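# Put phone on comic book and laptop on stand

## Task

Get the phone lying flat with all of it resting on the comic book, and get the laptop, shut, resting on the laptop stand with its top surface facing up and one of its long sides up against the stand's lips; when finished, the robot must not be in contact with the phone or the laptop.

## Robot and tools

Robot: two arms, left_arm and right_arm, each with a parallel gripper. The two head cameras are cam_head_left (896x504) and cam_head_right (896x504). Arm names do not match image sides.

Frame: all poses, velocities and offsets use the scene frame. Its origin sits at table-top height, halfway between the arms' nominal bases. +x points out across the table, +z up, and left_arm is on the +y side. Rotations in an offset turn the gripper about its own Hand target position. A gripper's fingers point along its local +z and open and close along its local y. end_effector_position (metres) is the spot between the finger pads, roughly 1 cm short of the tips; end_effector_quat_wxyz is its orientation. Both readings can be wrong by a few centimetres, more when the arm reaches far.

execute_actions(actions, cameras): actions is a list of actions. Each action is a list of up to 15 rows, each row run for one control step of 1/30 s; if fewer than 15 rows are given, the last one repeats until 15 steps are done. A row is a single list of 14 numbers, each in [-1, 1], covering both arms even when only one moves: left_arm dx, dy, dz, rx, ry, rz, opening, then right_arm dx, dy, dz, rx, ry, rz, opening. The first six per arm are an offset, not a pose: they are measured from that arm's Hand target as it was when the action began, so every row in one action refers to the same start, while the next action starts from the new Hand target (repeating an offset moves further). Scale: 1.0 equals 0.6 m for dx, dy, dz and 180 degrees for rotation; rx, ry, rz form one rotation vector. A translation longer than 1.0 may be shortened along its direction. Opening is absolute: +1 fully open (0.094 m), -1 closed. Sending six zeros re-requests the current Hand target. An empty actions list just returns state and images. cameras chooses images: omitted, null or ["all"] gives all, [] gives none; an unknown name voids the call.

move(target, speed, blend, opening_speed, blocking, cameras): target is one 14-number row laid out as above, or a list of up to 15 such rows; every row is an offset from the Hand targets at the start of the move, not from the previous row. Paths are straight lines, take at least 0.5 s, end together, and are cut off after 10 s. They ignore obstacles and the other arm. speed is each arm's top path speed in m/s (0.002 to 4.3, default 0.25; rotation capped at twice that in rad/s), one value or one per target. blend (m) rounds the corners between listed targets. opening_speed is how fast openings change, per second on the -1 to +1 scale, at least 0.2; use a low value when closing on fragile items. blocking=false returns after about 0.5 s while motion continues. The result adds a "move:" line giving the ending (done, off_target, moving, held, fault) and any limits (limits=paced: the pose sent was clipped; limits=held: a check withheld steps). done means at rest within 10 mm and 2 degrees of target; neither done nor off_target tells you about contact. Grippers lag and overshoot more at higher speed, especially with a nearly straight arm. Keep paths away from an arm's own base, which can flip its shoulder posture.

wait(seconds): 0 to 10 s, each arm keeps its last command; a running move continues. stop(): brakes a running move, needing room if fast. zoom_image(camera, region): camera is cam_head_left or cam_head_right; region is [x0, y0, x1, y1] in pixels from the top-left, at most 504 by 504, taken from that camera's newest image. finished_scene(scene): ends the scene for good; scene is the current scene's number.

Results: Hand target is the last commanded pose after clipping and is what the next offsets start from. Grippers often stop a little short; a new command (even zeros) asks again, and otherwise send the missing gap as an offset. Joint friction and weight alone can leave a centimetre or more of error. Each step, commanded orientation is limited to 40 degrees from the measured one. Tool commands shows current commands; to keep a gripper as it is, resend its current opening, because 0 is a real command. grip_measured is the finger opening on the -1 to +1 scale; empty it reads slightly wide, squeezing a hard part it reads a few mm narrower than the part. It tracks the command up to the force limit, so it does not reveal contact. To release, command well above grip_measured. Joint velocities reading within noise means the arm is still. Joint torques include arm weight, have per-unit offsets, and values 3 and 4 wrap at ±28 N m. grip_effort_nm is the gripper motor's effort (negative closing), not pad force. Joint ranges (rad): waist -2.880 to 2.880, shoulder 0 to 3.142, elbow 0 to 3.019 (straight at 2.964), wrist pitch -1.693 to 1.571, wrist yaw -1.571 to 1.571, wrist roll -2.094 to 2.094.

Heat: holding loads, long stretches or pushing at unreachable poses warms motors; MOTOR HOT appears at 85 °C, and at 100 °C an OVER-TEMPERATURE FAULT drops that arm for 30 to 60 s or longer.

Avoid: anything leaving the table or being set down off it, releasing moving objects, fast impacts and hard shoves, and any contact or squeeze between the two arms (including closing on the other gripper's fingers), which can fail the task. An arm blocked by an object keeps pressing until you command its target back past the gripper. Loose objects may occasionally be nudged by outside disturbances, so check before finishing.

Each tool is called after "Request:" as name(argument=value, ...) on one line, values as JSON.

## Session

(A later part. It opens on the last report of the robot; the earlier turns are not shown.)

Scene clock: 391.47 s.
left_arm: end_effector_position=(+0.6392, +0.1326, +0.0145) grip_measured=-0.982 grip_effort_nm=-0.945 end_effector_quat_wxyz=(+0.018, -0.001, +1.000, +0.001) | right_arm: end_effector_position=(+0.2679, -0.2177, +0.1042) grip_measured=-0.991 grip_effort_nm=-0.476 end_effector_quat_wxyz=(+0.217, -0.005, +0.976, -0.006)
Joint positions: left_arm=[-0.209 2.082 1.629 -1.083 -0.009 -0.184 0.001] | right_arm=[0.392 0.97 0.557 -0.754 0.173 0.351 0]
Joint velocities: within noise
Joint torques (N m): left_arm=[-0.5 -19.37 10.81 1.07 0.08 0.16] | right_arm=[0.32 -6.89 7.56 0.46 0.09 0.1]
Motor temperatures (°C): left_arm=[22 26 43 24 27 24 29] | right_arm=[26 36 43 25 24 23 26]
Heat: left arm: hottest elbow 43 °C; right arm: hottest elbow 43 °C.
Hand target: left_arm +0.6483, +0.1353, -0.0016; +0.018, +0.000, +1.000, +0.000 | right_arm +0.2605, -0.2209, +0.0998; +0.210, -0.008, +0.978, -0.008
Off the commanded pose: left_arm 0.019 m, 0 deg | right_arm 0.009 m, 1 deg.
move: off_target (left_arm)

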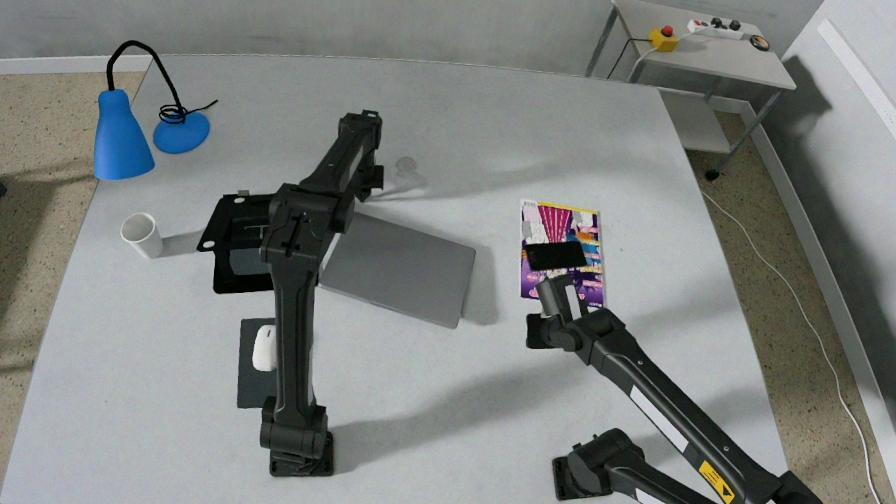

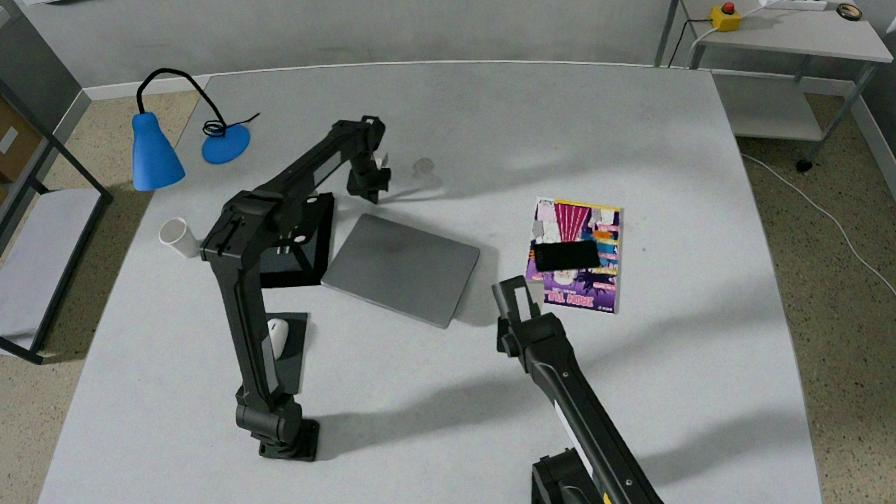

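Request:
move(target=[[-0.38,-0.06,-0.01,0,0.0,0,-1,0,0,0.0,0,0,0,-1]], speed=0.1)

Request:
zoom_image(camera="cam_head_left", region=[280, 180, 530, 410])

Scene clock: 396.90 s.
left_arm: end_effector_position=(+0.4490, +0.1067, +0.0107) grip_measured=-0.982 grip_effort_nm=-0.945 end_effector_quat_wxyz=(+0.050, -0.010, +0.999, -0.005) | right_arm: end_effector_position=(+0.2679, -0.2177, +0.1042) grip_measured=-0.991 grip_effort_nm=-0.476 end_effector_quat_wxyz=(+0.217, -0.005, +0.976, -0.006)
Joint positions: left_arm=[-0.351 1.662 0.962 -0.774 -0.024 -0.341 0.001] | right_arm=[0.392 0.97 0.557 -0.754 0.173 0.351 0]
Joint velocities: within noise
Joint torques (N m): left_arm=[-3.55 -13.27 4.29 0.02 0.29 -0.07] | right_arm=[0.44 -7 7.57 0.44 0.09 0.1]
Motor temperatures (°C): left_arm=[22 27 42 24 27 24 29] | right_arm=[26 36 42 25 24 23 26]
Heat: left arm: hottest elbow 42 °C; right arm: hottest elbow 42 °C.
Hand target: left_arm +0.4202, +0.0993, -0.0077; +0.018, +0.000, +1.000, +0.000 | right_arm +0.2605, -0.2209, +0.0998; +0.210, -0.008, +0.978, -0.008
Off the commanded pose: left_arm 0.035 m, 4 deg | right_arm 0.009 m, 1 deg.
move: off_target (left_arm)

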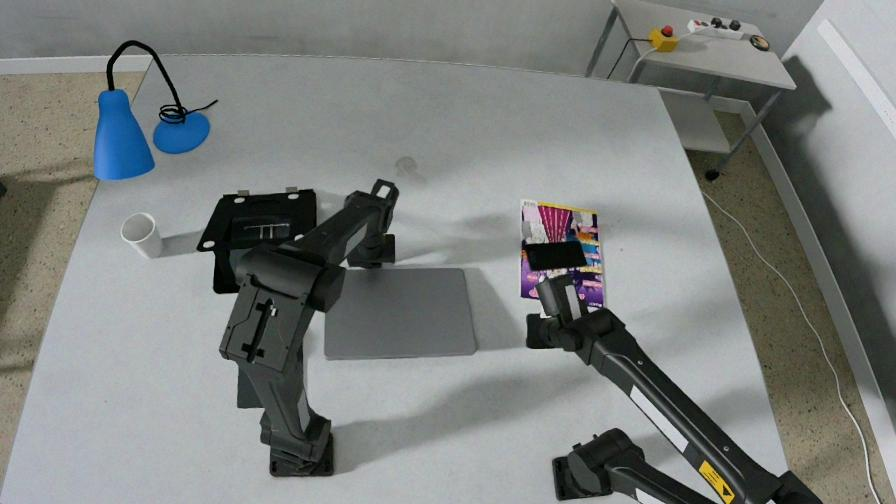

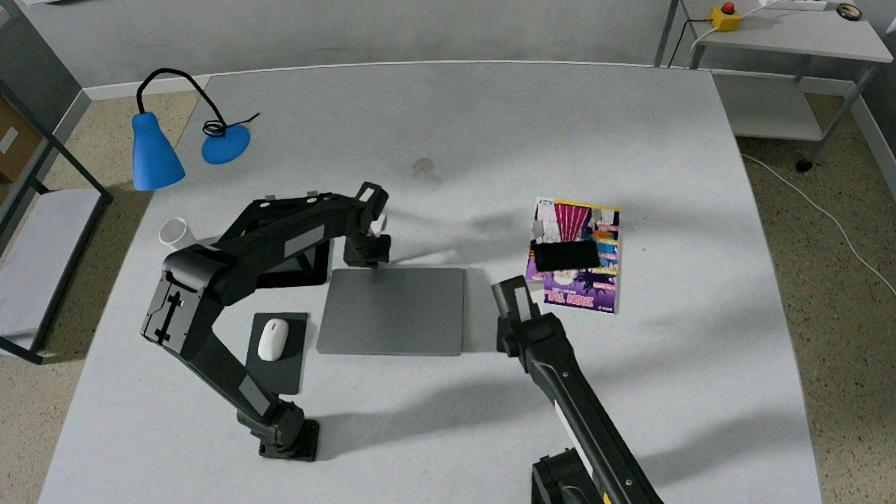

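Scaled by 2.016.

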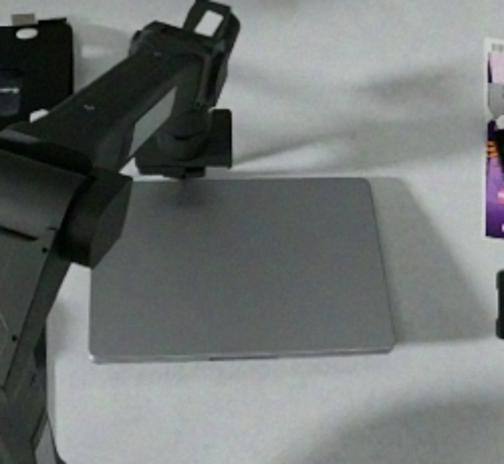

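Request:
move(target=[[0.03,0.05,0.2,0,0.0,0,-1,0,0,0.0,0,0,0,-1],[-0.12,0.34,0.2,0,-0.339,0,-1,0,0,0.0,0,0,0,-1],[-0.12,0.34,0.03,0,-0.339,0,-1,0,0,0.0,0,0,0,-1]], speed=0.25)

Request:
zoom_image(camera="cam_head_left", region=[230, 180, 480, 410])

Scene clock: 409.37 s.
left_arm: end_effector_position=(+0.3620, +0.3019, +0.0248) grip_measured=-0.982 grip_effort_nm=-0.945 end_effector_quat_wxyz=(+0.543, +0.018, +0.840, +0.007) | right_arm: end_effector_position=(+0.2679, -0.2177, +0.1042) grip_measured=-0.991 grip_effort_nm=-0.481 end_effector_quat_wxyz=(+0.217, -0.005, +0.976, -0.006)
Joint positions: left_arm=[0.307 1.58 0.074 1.06 0.313 0.181 0.001] | right_arm=[0.392 0.97 0.557 -0.754 0.173 0.351 0]
Joint velocities: within noise
Joint torques (N m): left_arm=[-0.56 -4.66 0.79 1.58 0.04 -0.13] | right_arm=[0.32 -6.89 7.58 0.46 0.09 0.1]
Motor temperatures (°C): left_arm=[22 26 41 24 27 24 29] | right_arm=[26 36 41 25 24 23 26]
Heat: left arm: hottest elbow 41 °C; right arm: hottest elbow 41 °C.
Hand target: left_arm +0.3484, +0.3032, +0.0103; +0.523, +0.000, +0.852, +0.000 | right_arm +0.2605, -0.2209, +0.0998; +0.210, -0.008, +0.978, -0.008
Off the commanded pose: left_arm 0.020 m, 4 deg | right_arm 0.009 m, 1 deg.
move: off_target (left_arm)

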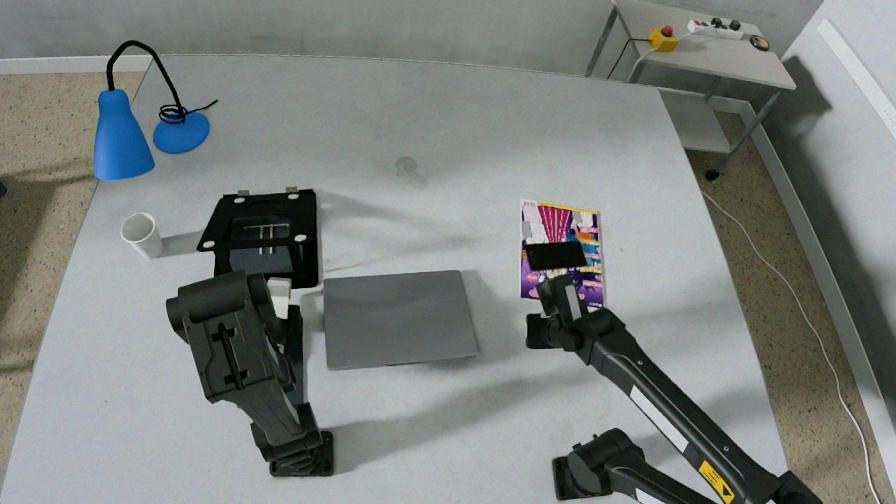

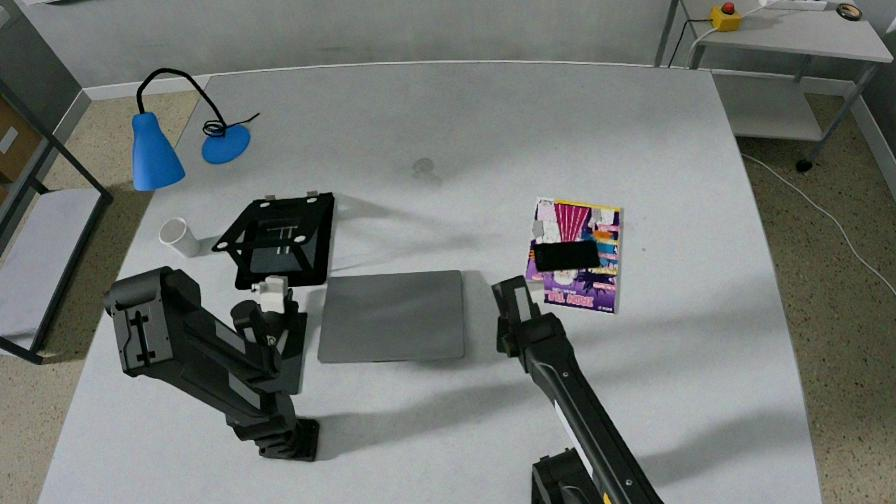

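Scaled by 2.016.

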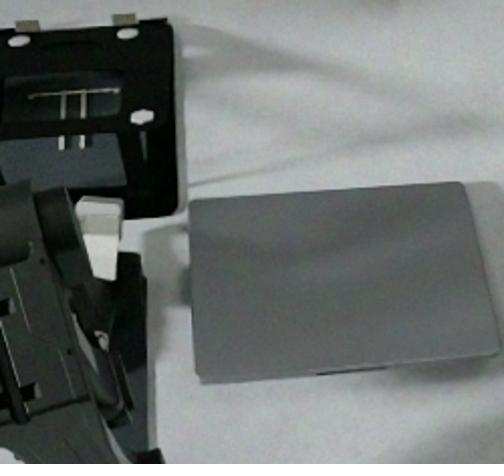

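Request:
move(target=[[-0.02,-0.05,-0.015,0,0.0,0,-1,0,0,0.0,0,0,0,-1],[-0.03,-0.32,-0.015,0,0.0,0,-1,0,0,0.0,0,0,0,-1]], speed=0.1)

Request:
zoom_image(camera="cam_head_left", region=[280, 180, 530, 410])

Scene clock: 413.17 s.
left_arm: end_effector_position=(+0.3580, +0.2999, +0.0249) grip_measured=-0.982 grip_effort_nm=-0.945 end_effector_quat_wxyz=(+0.546, +0.012, +0.837, +0.018) | right_arm: end_effector_position=(+0.2679, -0.2177, +0.1042) grip_measured=-0.991 grip_effort_nm=-0.476 end_effector_quat_wxyz=(+0.217, -0.005, +0.976, -0.006)
Joint positions: left_arm=[0.282 1.602 0.056 1.117 0.266 0.168 0.001] | right_arm=[0.392 0.97 0.557 -0.754 0.173 0.351 0]
Joint velocities: within noise
Joint torques (N m): left_arm=[-0.79 -7.36 2.35 1.26 0.14 0.05] | right_arm=[0.38 -6.95 7.57 0.44 0.09 0.11]
Motor temperatures (°C): left_arm=[22 26 40 24 27 24 29] | right_arm=[26 36 41 25 24 23 26]
Heat: left arm: hottest elbow 40 °C; right arm: hottest elbow 41 °C.
Hand target: left_arm +0.3581, +0.3035, +0.0247; +0.545, +0.008, +0.838, +0.020 (not the last commanded pose) | right_arm +0.2606, -0.2209, +0.0998; +0.210, -0.008, +0.978, -0.008
Off the commanded pose: left_arm 0.192 m, 4 deg | right_arm 0.009 m, 1 deg.
move: held (left_arm; a check stopped the path); path passed 0 of 2 targets; limits=held
pose unreachable (left arm): on one or more control steps of this call, first in action 0 (counted from 0), this arm could not follow its commanded pose, so it was not sent that pose on those steps. It may still have moved: this result reports where it is.
cause: moving toward the commanded pose would bring two parts of the arm too close to each other (its shoulder (the part past joint 1) and its forearm (the part past joint 3), with joints 2 (shoulder) and 3 (elbow) between them).

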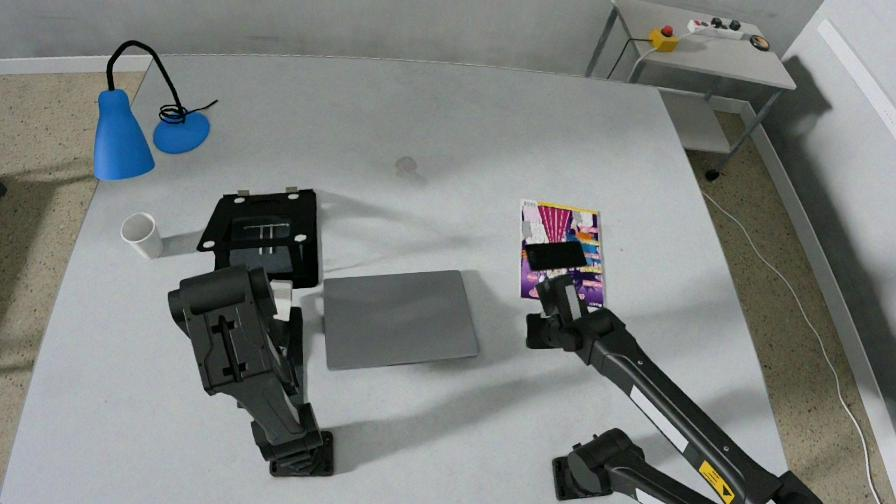

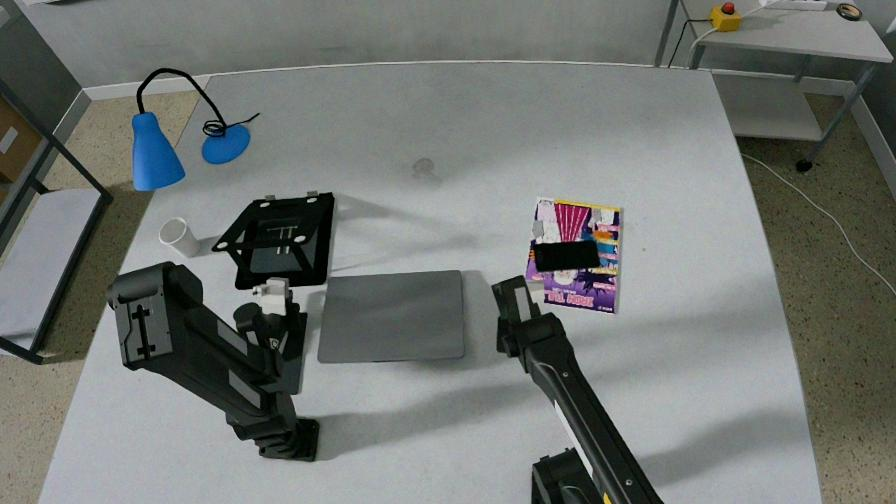

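Scaled by 2.016.

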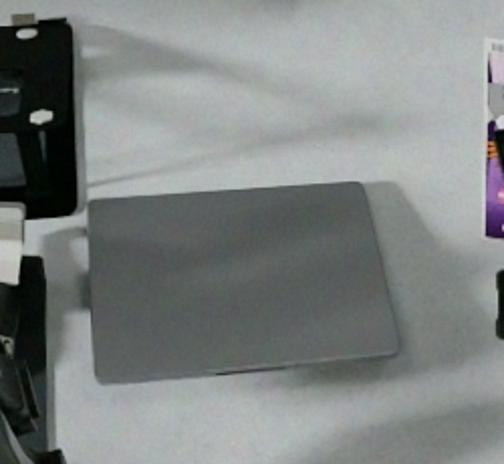

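Request:
move(target=[[0.0,0.0,0.04,0,0.12,0,-1,0,0,0.0,0,0,0,-1],[-0.02,-0.05,-0.02,0,0.12,0,-1,0,0,0.0,0,0,0,-1],[-0.02,-0.3,-0.02,0,0.12,0,-1,0,0,0.0,0,0,0,-1]], speed=0.1)

Request:
zoom_image(camera="cam_head_left", region=[280, 180, 530, 410])

Scene clock: 420.70 s.
left_arm: end_effector_position=(+0.3371, +0.1471, +0.0134) grip_measured=-0.982 grip_effort_nm=-0.940 end_effector_quat_wxyz=(+0.386, +0.002, +0.922, +0.038) | right_arm: end_effector_position=(+0.2679, -0.2177, +0.1042) grip_measured=-0.991 grip_effort_nm=-0.471 end_effector_quat_wxyz=(+0.217, -0.005, +0.976, -0.006)
Joint positions: left_arm=[-0.555 1.22 0.233 0.108 -0.43 -0.365 0.001] | right_arm=[0.392 0.97 0.557 -0.754 0.173 0.351 0]
Joint velocities: within noise
Joint torques (N m): left_arm=[-4.78 -3.14 10.82 0.91 0.71 -0.29] | right_arm=[0.44 -6.89 7.57 0.47 0.09 0.1]
Motor temperatures (°C): left_arm=[22 26 40 24 27 24 29] | right_arm=[26 36 41 25 24 23 26]
Heat: left arm: hottest elbow 40 °C; right arm: hottest elbow 41 °C.
Hand target: left_arm +0.3462, +0.1235, +0.0127; +0.378, +0.012, +0.925, +0.018 | right_arm +0.2606, -0.2209, +0.0998; +0.210, -0.008, +0.978, -0.008
Off the commanded pose: left_arm 0.025 m, 3 deg | right_arm 0.009 m, 1 deg.
move: off_target (left_arm)

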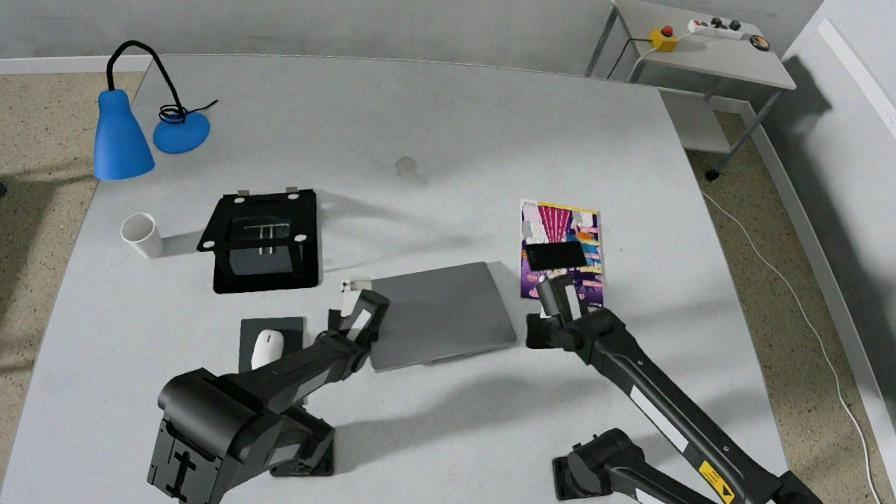

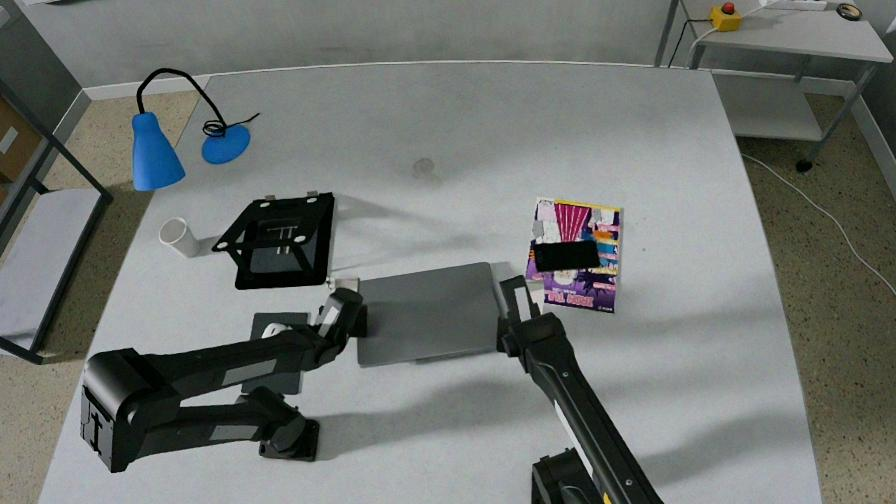

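Scaled by 2.016.

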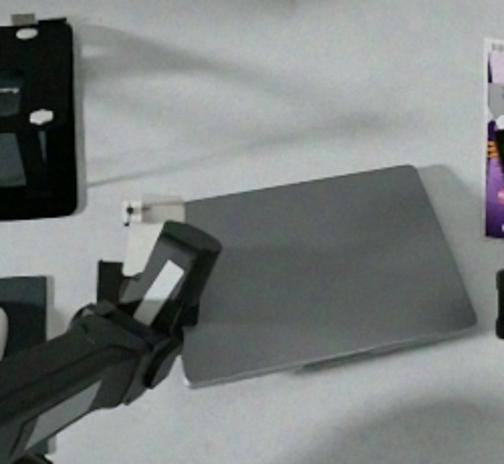

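Request:
move(target=[[0.0,0.0,0.0,0,0.0,0,-1,0.18,0.04,-0.05,0,-0.115,0,-1],[0.0,0.0,0.0,0,0.0,0,-1,0.18,0.04,-0.145,0,-0.115,0,-1],[0.0,0.0,0.0,0,0.0,0,-1,0.18,0.16,-0.145,0,-0.115,0,-1]], speed=0.12)

Request:
zoom_image(camera="cam_head_left", region=[330, 220, 580, 420])

Request:
zoom_image(camera="cam_head_right", region=[330, 220, 580, 420])

Scene clock: 429.03 s.
left_arm: end_effector_position=(+0.3372, +0.1483, +0.0136) grip_measured=-0.982 grip_effort_nm=-0.945 end_effector_quat_wxyz=(+0.386, +0.000, +0.922, +0.042) | right_arm: end_effector_position=(+0.3654, -0.2008, +0.0256) grip_measured=-0.992 grip_effort_nm=-0.432 end_effector_quat_wxyz=(+0.393, +0.036, +0.916, -0.076)
Joint positions: left_arm=[-0.555 1.221 0.235 0.104 -0.438 -0.367 0.001] | right_arm=[0.465 1.444 0.473 0.091 0.493 0.367 0]
Joint velocities: within noise
Joint torques (N m): left_arm=[-4.37 -3.66 10.82 0.94 0.96 -0.22] | right_arm=[9.11 -6.24 9.58 1.01 -2.28 0.75]
Motor temperatures (°C): left_arm=[22 26 39 24 27 24 29] | right_arm=[26 36 40 25 24 23 26]
Heat: left arm: hottest elbow 39 °C; right arm: hottest elbow 40 °C.
Hand target: left_arm +0.3462, +0.1236, +0.0127; +0.378, +0.012, +0.925, +0.018 | right_arm +0.3686, -0.1250, +0.0128; +0.383, -0.006, +0.924, -0.010
Off the commanded pose: left_arm 0.026 m, 3 deg | right_arm 0.077 m, 9 deg.
move: off_target (left_arm, right_arm)

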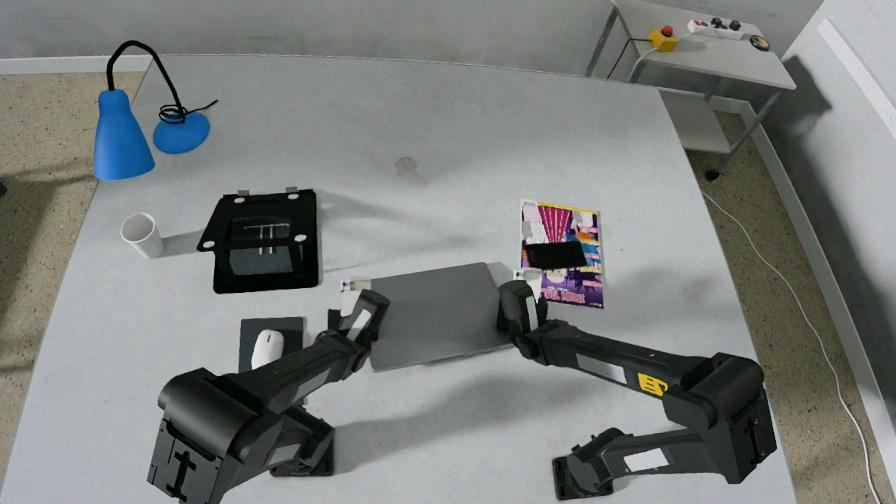

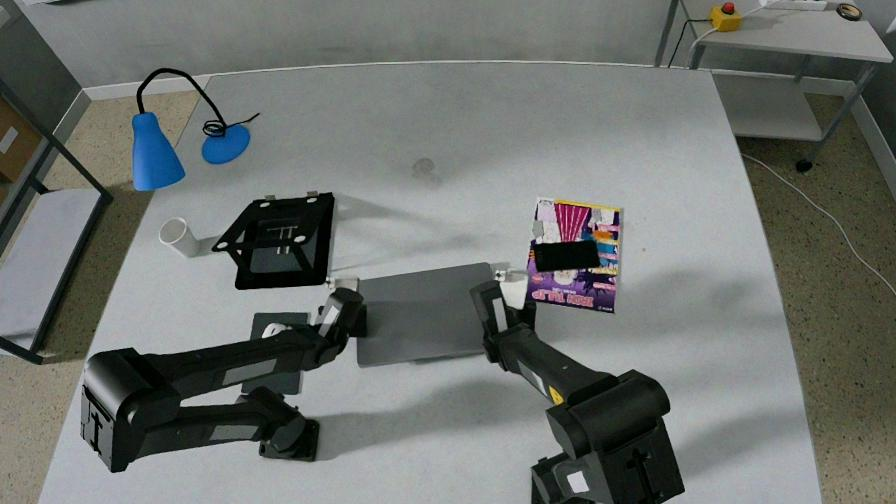

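Scaled by 2.016.

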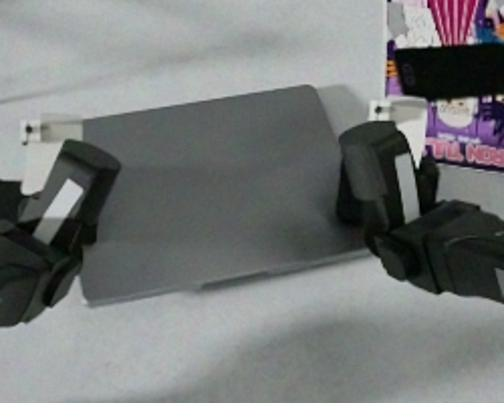

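Scaled by 2.016.

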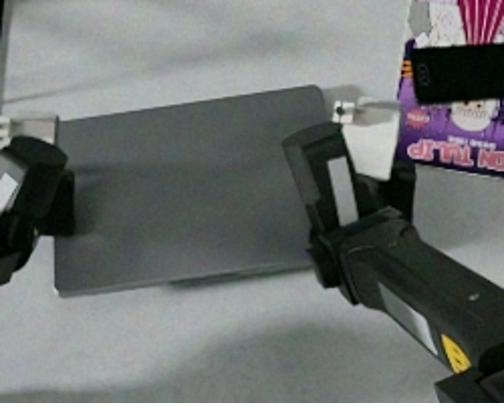

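Request:
move(target=[[0.0,-0.08,0.0,0,0.0,0,-1,0.0,0.0,0.0,0,0,0,-1],[0.0,-0.08,0.08,0,0.0,0,-1,0.0,0.0,0.08,0,0,0,-1]], speed=0.08)

Request:
zoom_image(camera="cam_head_left", region=[330, 220, 580, 420])

Request:
zoom_image(camera="cam_head_right", region=[330, 220, 580, 420])

Scene clock: 434.60 s.
left_arm: end_effector_position=(+0.3222, +0.1091, +0.0302) grip_measured=-0.983 grip_effort_nm=-0.891 end_effector_quat_wxyz=(+0.348, +0.013, +0.936, +0.053) | right_arm: end_effector_position=(+0.3554, -0.1339, +0.0451) grip_measured=-0.992 grip_effort_nm=-0.427 end_effector_quat_wxyz=(+0.371, -0.013, +0.928, -0.019)
Joint positions: left_arm=[-0.721 1.176 0.341 -0.2 -0.508 -0.521 0.001] | right_arm=[0.591 1.398 0.548 -0.066 0.419 0.423 0]
Joint velocities: within noise
Joint torques (N m): left_arm=[-3.49 -7.82 14.57 1.16 0.01 -0.05] | right_arm=[0.56 -11.69 9.37 0.62 0.3 0.16]
Motor temperatures (°C): left_arm=[22 26 40 24 28 24 29] | right_arm=[26 36 41 25 27 23 26]
Heat: left arm: hottest elbow 40 °C; right arm: hottest elbow 41 °C.
Hand target: left_arm +0.3462, +0.0754, +0.0608; +0.378, +0.012, +0.925, +0.018 | right_arm +0.3686, -0.1250, +0.0608; +0.383, -0.006, +0.924, -0.010
Off the commanded pose: left_arm 0.051 m, 5 deg | right_arm 0.022 m, 2 deg.
move: off_target (left_arm, right_arm)

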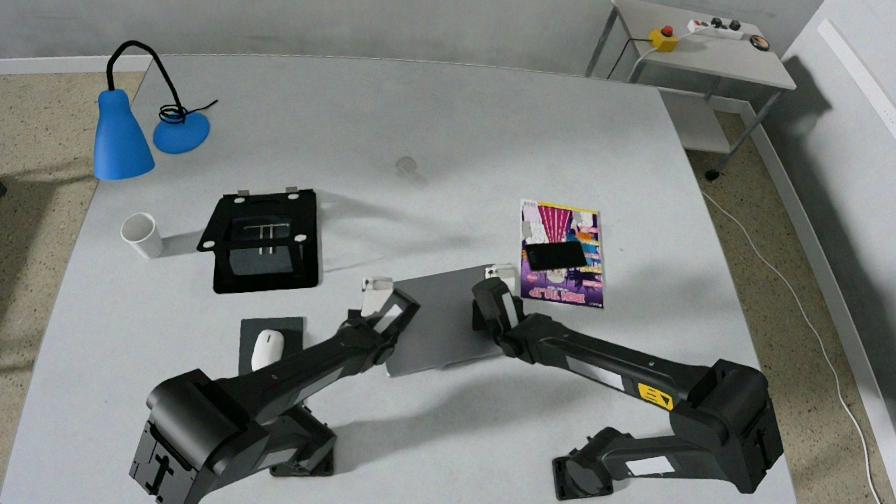

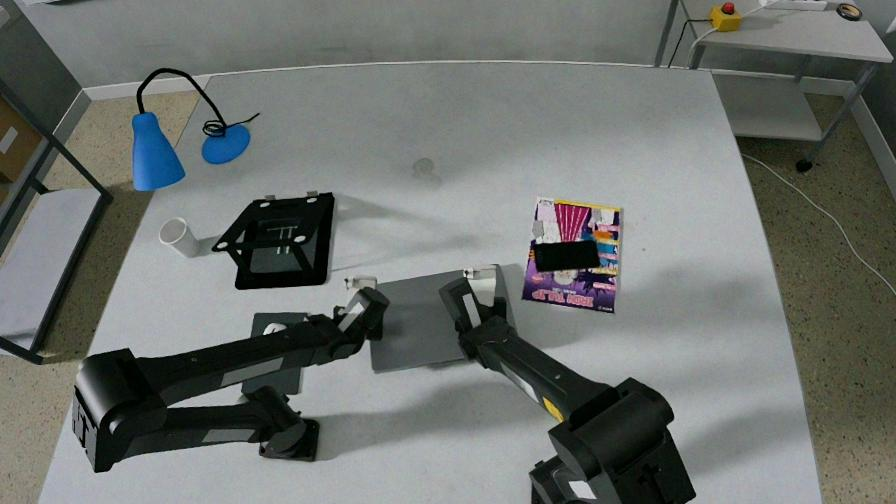

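Scaled by 2.016.

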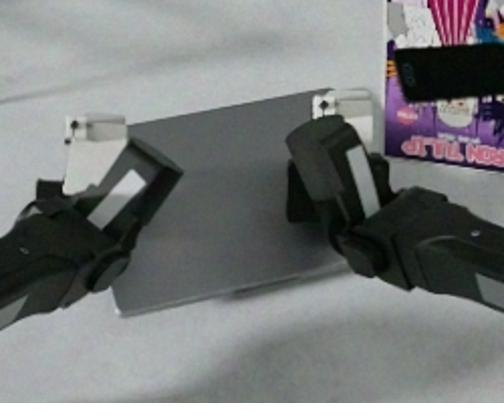

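Scaled by 2.016.

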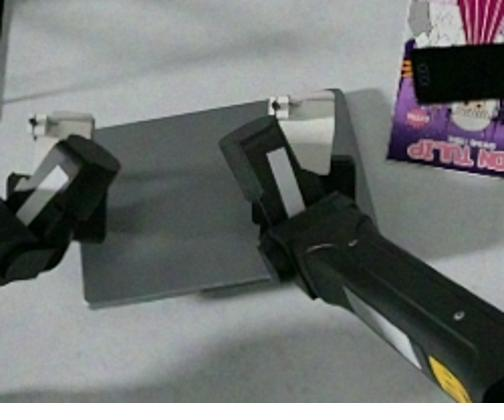

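Request:
move(target=[[0.0,0.02,-0.02,0,0.0,0,-1,0.0,-0.02,0.06,0,0,0,-1],[0.0,0.06,-0.1,0,0.0,0,-1,0.05,-0.15,0.05,0,0.115,0,-1],[0.0,0.06,-0.1,0,0.0,0,-1,0.05,-0.16,-0.11,0,0.115,0,-1]], speed=0.12)

Request:
zoom_image(camera="cam_head_left", region=[330, 220, 580, 420])

Request:
zoom_image(camera="cam_head_right", region=[330, 220, 580, 420])

Scene clock: 441.40 s.
left_arm: end_effector_position=(+0.3554, +0.1103, +0.0221) grip_measured=-0.983 grip_effort_nm=-0.891 end_effector_quat_wxyz=(+0.402, +0.001, +0.915, +0.016) | right_arm: end_effector_position=(+0.4055, -0.2121, +0.0143) grip_measured=-0.992 grip_effort_nm=-0.437 end_effector_quat_wxyz=(+0.228, -0.009, +0.974, +0.000)
Joint positions: left_arm=[-0.633 1.291 0.302 0.136 -0.456 -0.428 0.001] | right_arm=[0.259 1.532 0.723 -0.314 0.112 0.22 0]
Joint velocities: within noise
Joint torques (N m): left_arm=[-1.03 -3.25 5.49 1.88 0.68 -0.03] | right_arm=[-0.56 -10.7 5.65 1.28 0.22 0.08]
Motor temperatures (°C): left_arm=[22 26 40 24 28 24 29] | right_arm=[26 36 42 25 26 23 26]
Heat: left arm: hottest elbow 40 °C; right arm: hottest elbow 42 °C.
Hand target: left_arm +0.3462, +0.1115, +0.0008; +0.379, +0.012, +0.925, +0.018 | right_arm +0.3985, -0.2211, -0.0053; +0.210, -0.008, +0.978, -0.009
Off the commanded pose: left_arm 0.023 m, 3 deg | right_arm 0.023 m, 2 deg.
move: off_target (left_arm, right_arm)

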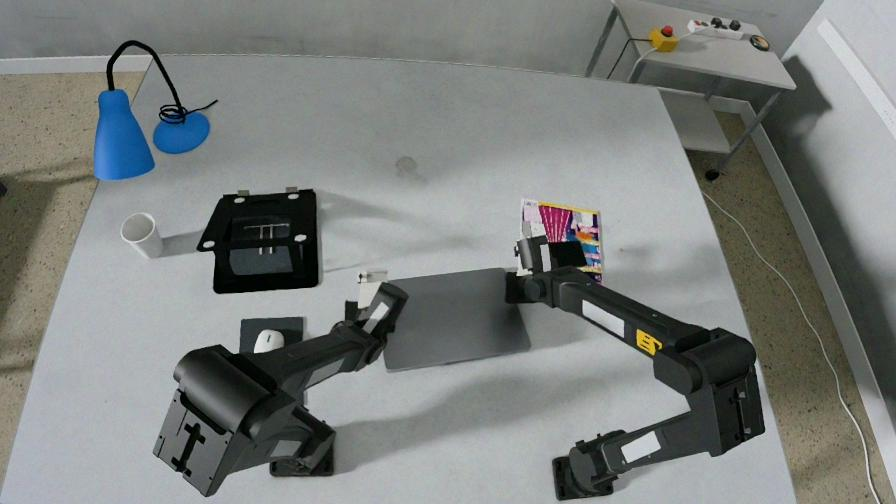

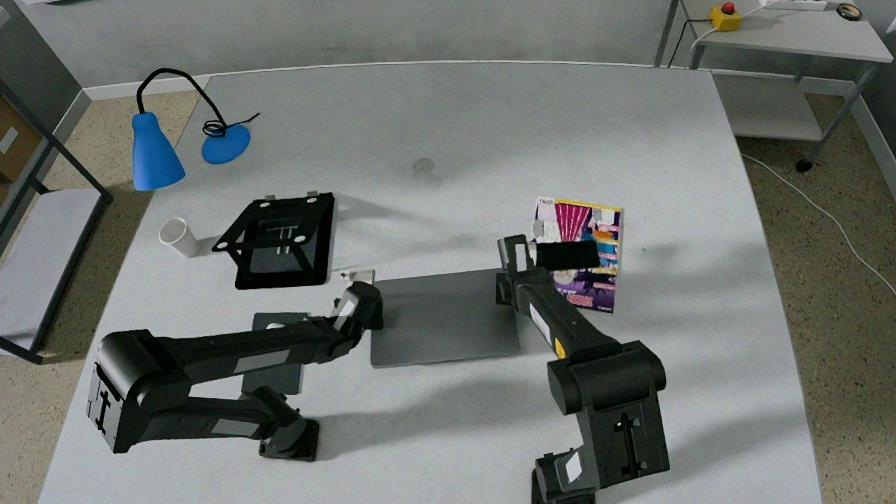

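Scaled by 2.016.

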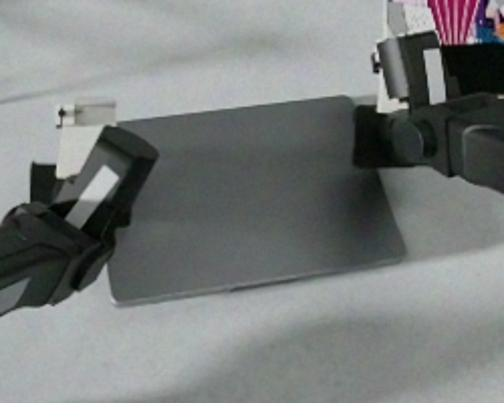

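Scaled by 2.016.

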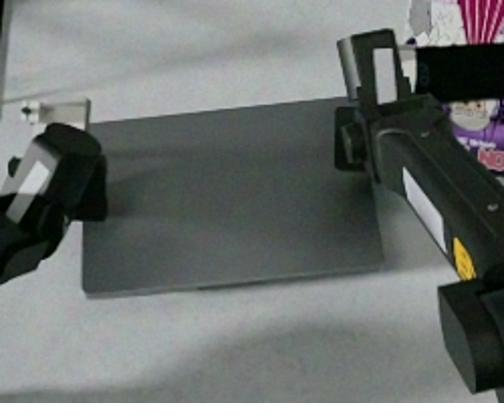

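Request:
move(target=[[0.0,0.06,0.0,0,0.12,0,-1,-0.02,0.0,0.0,0,0,0,-1],[0.02,0.06,-0.02,0,0.12,0,-1,-0.02,0.0,0.0,0,0,0,-1],[0.02,-0.06,-0.02,0,0.12,0,-1,-0.02,0.13,0.0,0,0,0,-1]], speed=0.1)

Request:
zoom_image(camera="cam_head_left", region=[330, 220, 580, 420])

Request:
zoom_image(camera="cam_head_right", region=[330, 220, 580, 420])

Scene clock: 448.77 s.
left_arm: end_effector_position=(+0.3695, +0.1162, +0.0117) grip_measured=-0.983 grip_effort_nm=-0.896 end_effector_quat_wxyz=(+0.232, -0.013, +0.972, +0.043) | right_arm: end_effector_position=(+0.3942, -0.1994, +0.0136) grip_measured=-0.992 grip_effort_nm=-0.432 end_effector_quat_wxyz=(+0.236, +0.031, +0.970, -0.045)
Joint positions: left_arm=[-0.524 1.369 0.539 -0.363 -0.297 -0.465 0.001] | right_arm=[0.35 1.534 0.719 -0.339 0.257 0.364 0]
Joint velocities: within noise
Joint torques (N m): left_arm=[-7.94 -3.37 9.72 0.9 2.14 -0.37] | right_arm=[7.3 -9.05 8.69 0.34 -1.91 0.46]
Motor temperatures (°C): left_arm=[22 26 39 24 28 24 29] | right_arm=[26 36 41 25 26 23 26]
Heat: left arm: hottest elbow 39 °C; right arm: hottest elbow 41 °C.
Hand target: left_arm +0.3581, +0.0755, -0.0113; +0.198, +0.015, +0.980, +0.016 | right_arm +0.3866, -0.1430, -0.0052; +0.210, -0.008, +0.978, -0.008
Off the commanded pose: left_arm 0.048 m, 6 deg | right_arm 0.060 m, 7 deg.
move: off_target (left_arm, right_arm)

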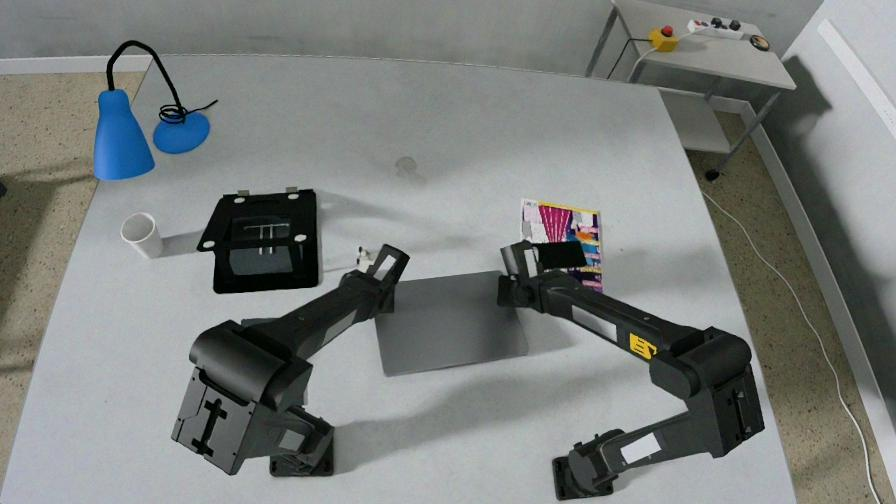

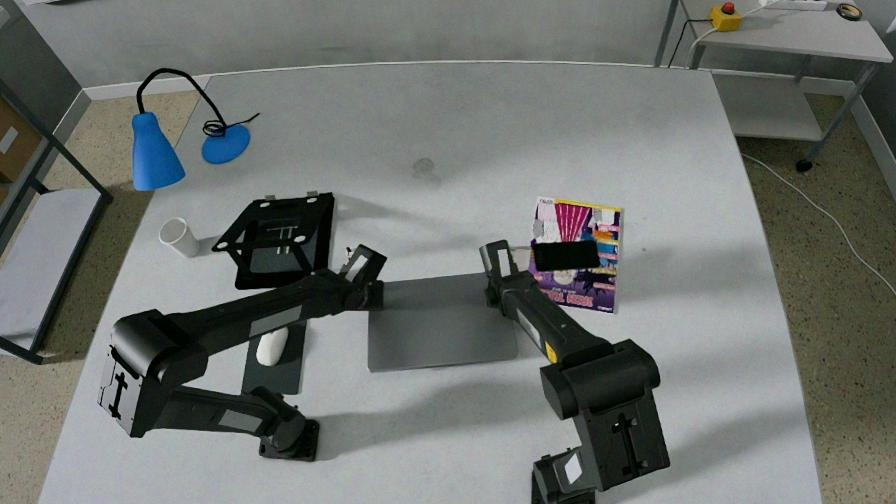

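Scaled by 2.016.

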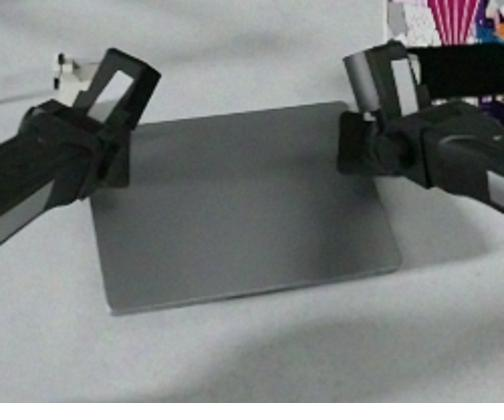

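Scaled by 2.016.

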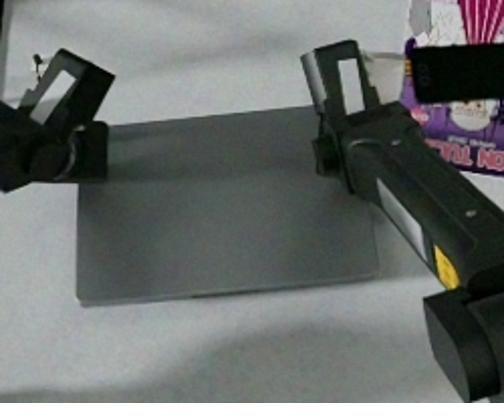

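Request:
move(target=[[0.0,-0.02,0.12,0,0.0,0,-1,0.0,0.02,0.11,0,0,0,-1]], speed=0.06)

Request:
zoom_image(camera="cam_head_left", region=[330, 220, 580, 420])

Request:
zoom_image(camera="cam_head_right", region=[330, 220, 580, 420])

Scene clock: 453.60 s.
left_arm: end_effector_position=(+0.3344, +0.0945, +0.0321) grip_measured=-0.983 grip_effort_nm=-0.896 end_effector_quat_wxyz=(+0.167, +0.011, +0.985, +0.047) | right_arm: end_effector_position=(+0.3668, -0.1408, +0.0410) grip_measured=-0.992 grip_effort_nm=-0.437 end_effector_quat_wxyz=(+0.191, -0.015, +0.981, -0.018)
Joint positions: left_arm=[-0.612 1.307 0.6 -0.627 -0.258 -0.53 0.001] | right_arm=[0.479 1.481 0.79 -0.548 0.203 0.421 0]
Joint velocities: within noise
Joint torques (N m): left_arm=[-3.84 -10.34 14.84 0.61 0.33 -0.08] | right_arm=[0.38 -13.92 10.95 0.32 0.24 0.27]
Motor temperatures (°C): left_arm=[22 26 40 24 29 24 29] | right_arm=[26 36 41 25 27 23 26]
Heat: left arm: hottest elbow 40 °C; right arm: hottest elbow 41 °C.
Hand target: left_arm +0.3581, +0.0635, +0.0607; +0.198, +0.015, +0.980, +0.016 | right_arm +0.3866, -0.1310, +0.0608; +0.210, -0.008, +0.978, -0.009
Off the commanded pose: left_arm 0.048 m, 5 deg | right_arm 0.030 m, 3 deg.
move: off_target (left_arm, right_arm)

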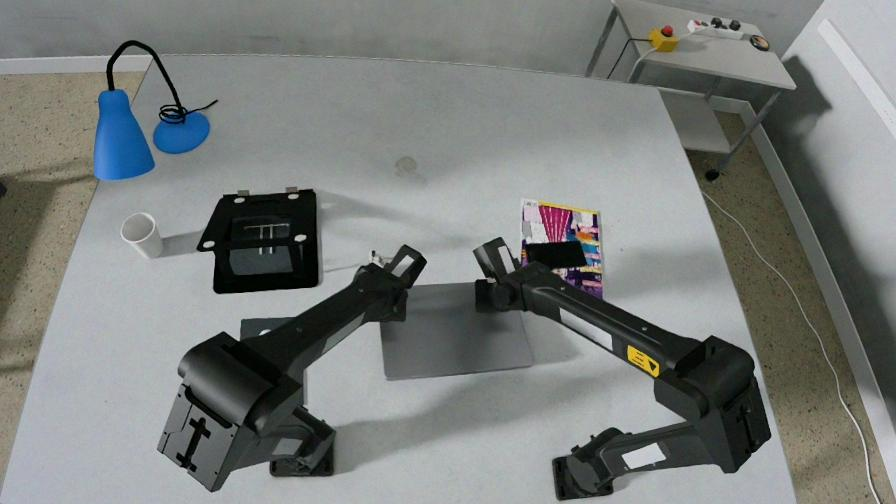

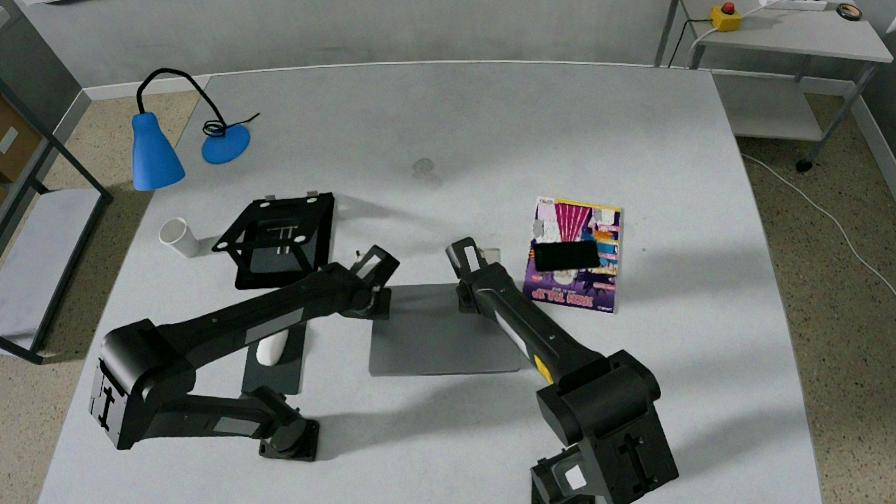

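Scaled by 2.016.

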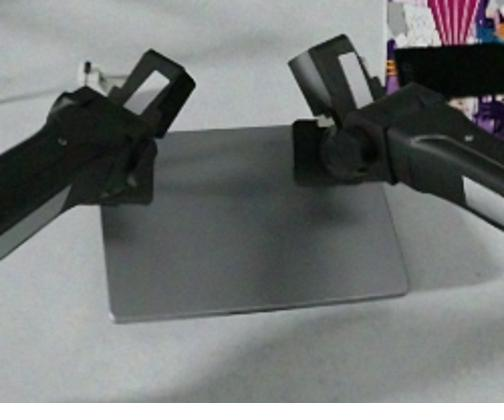

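Scaled by 2.016.

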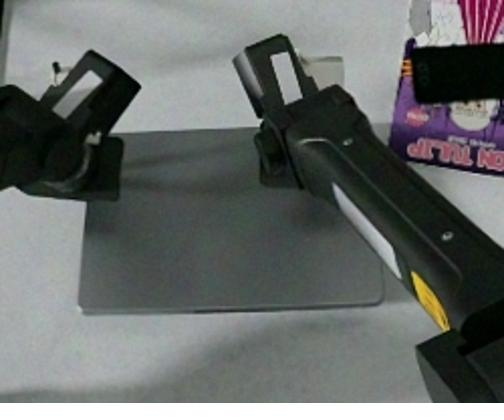

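Request:
move(target=[[0.0,0.1,0.1,0,0.0,0,-1,0.0,0.0,0.1,0,0,0,-1],[0.0,0.25,0.15,0,0.0,0,-1,-0.31,0.15,0.12,0.234,-0.0285,-0.449,-0.2]], speed=0.25)

Request:
zoom_image(camera="cam_head_left", region=[360, 240, 560, 420])

Request:
zoom_image(camera="cam_head_right", region=[340, 240, 540, 420])

Scene clock: 489.13 s.
left_arm: end_effector_position=(+0.3346, +0.2126, +0.1166) grip_measured=-0.983 grip_effort_nm=-0.896 end_effector_quat_wxyz=(+0.163, +0.019, +0.986, +0.020) | right_arm: end_effector_position=(+0.2067, -0.0426, +0.1346) grip_measured=-0.202 grip_effort_nm=0.071 end_effector_quat_wxyz=(+0.134, +0.531, +0.811, +0.207)
Joint positions: left_arm=[-0.17 0.989 0.629 -0.89 -0.078 -0.091 0.001] | right_arm=[0.966 1.065 0.684 -0.757 0.255 2.075 0.037]
Joint velocities: within noise
Joint torques (N m): left_arm=[-0.73 -7 16.29 0.66 0 0.09] | right_arm=[1.38 -8.7 7.56 1.24 0.16 0.19]
Motor temperatures (°C): left_arm=[22 26 44 24 28 24 29] | right_arm=[26 36 46 25 25 23 26]
Heat: left arm: hottest elbow 44 °C; right arm: hottest elbow 46 °C.
Hand target: left_arm +0.3581, +0.2136, +0.1507; +0.198, +0.015, +0.980, +0.016 | right_arm +0.2007, -0.0411, +0.1328; +0.183, +0.683, +0.683, +0.183
Off the commanded pose: left_arm 0.041 m, 4 deg | right_arm 0.007 m, 24 deg.
joint sent to its limit (right arm) — joint 6 (wrist roll), upper limit. The joint targets are off in orientation, not in position.
move: off_target (left_arm, right_arm); target 2's new opening was sent with right_arm's hand 0.006 m and 24 deg from that target

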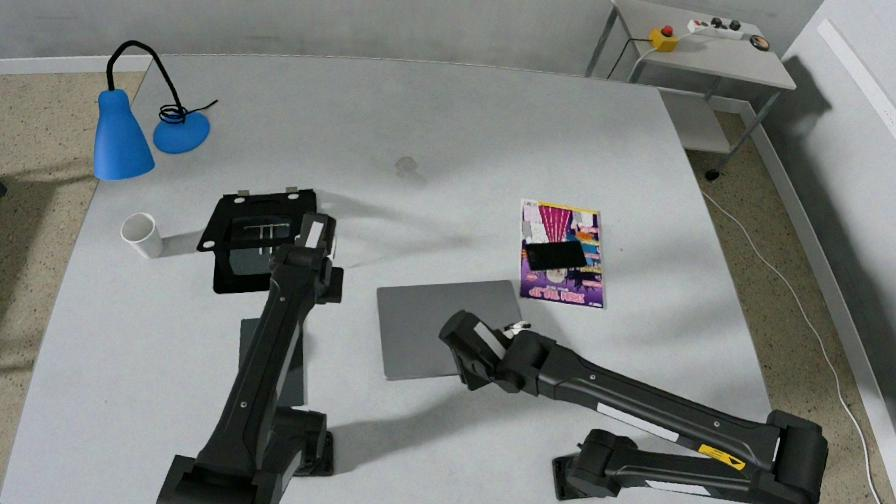

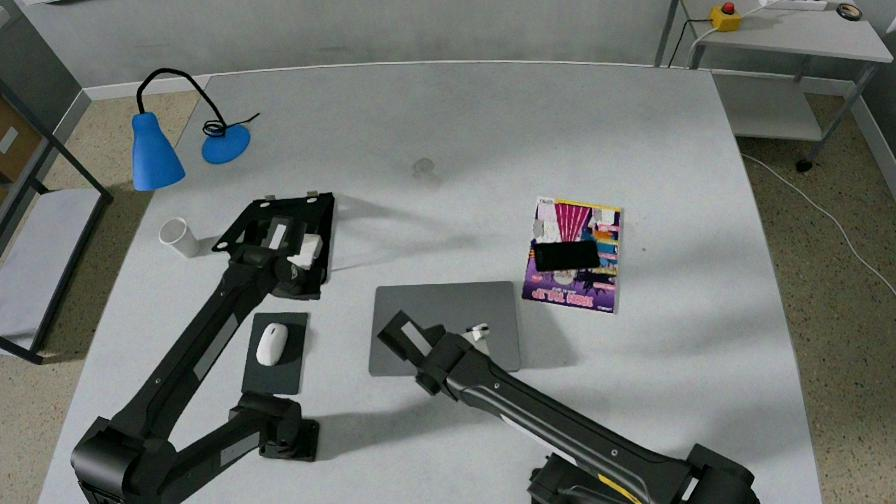

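Scaled by 2.520.

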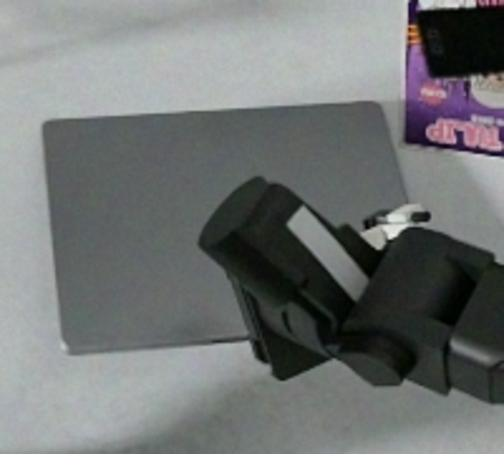

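Scaled by 2.520.

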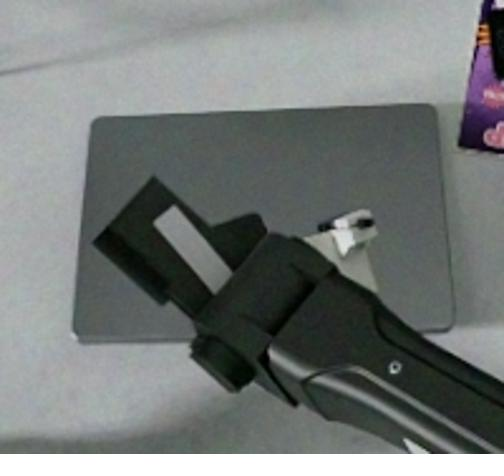

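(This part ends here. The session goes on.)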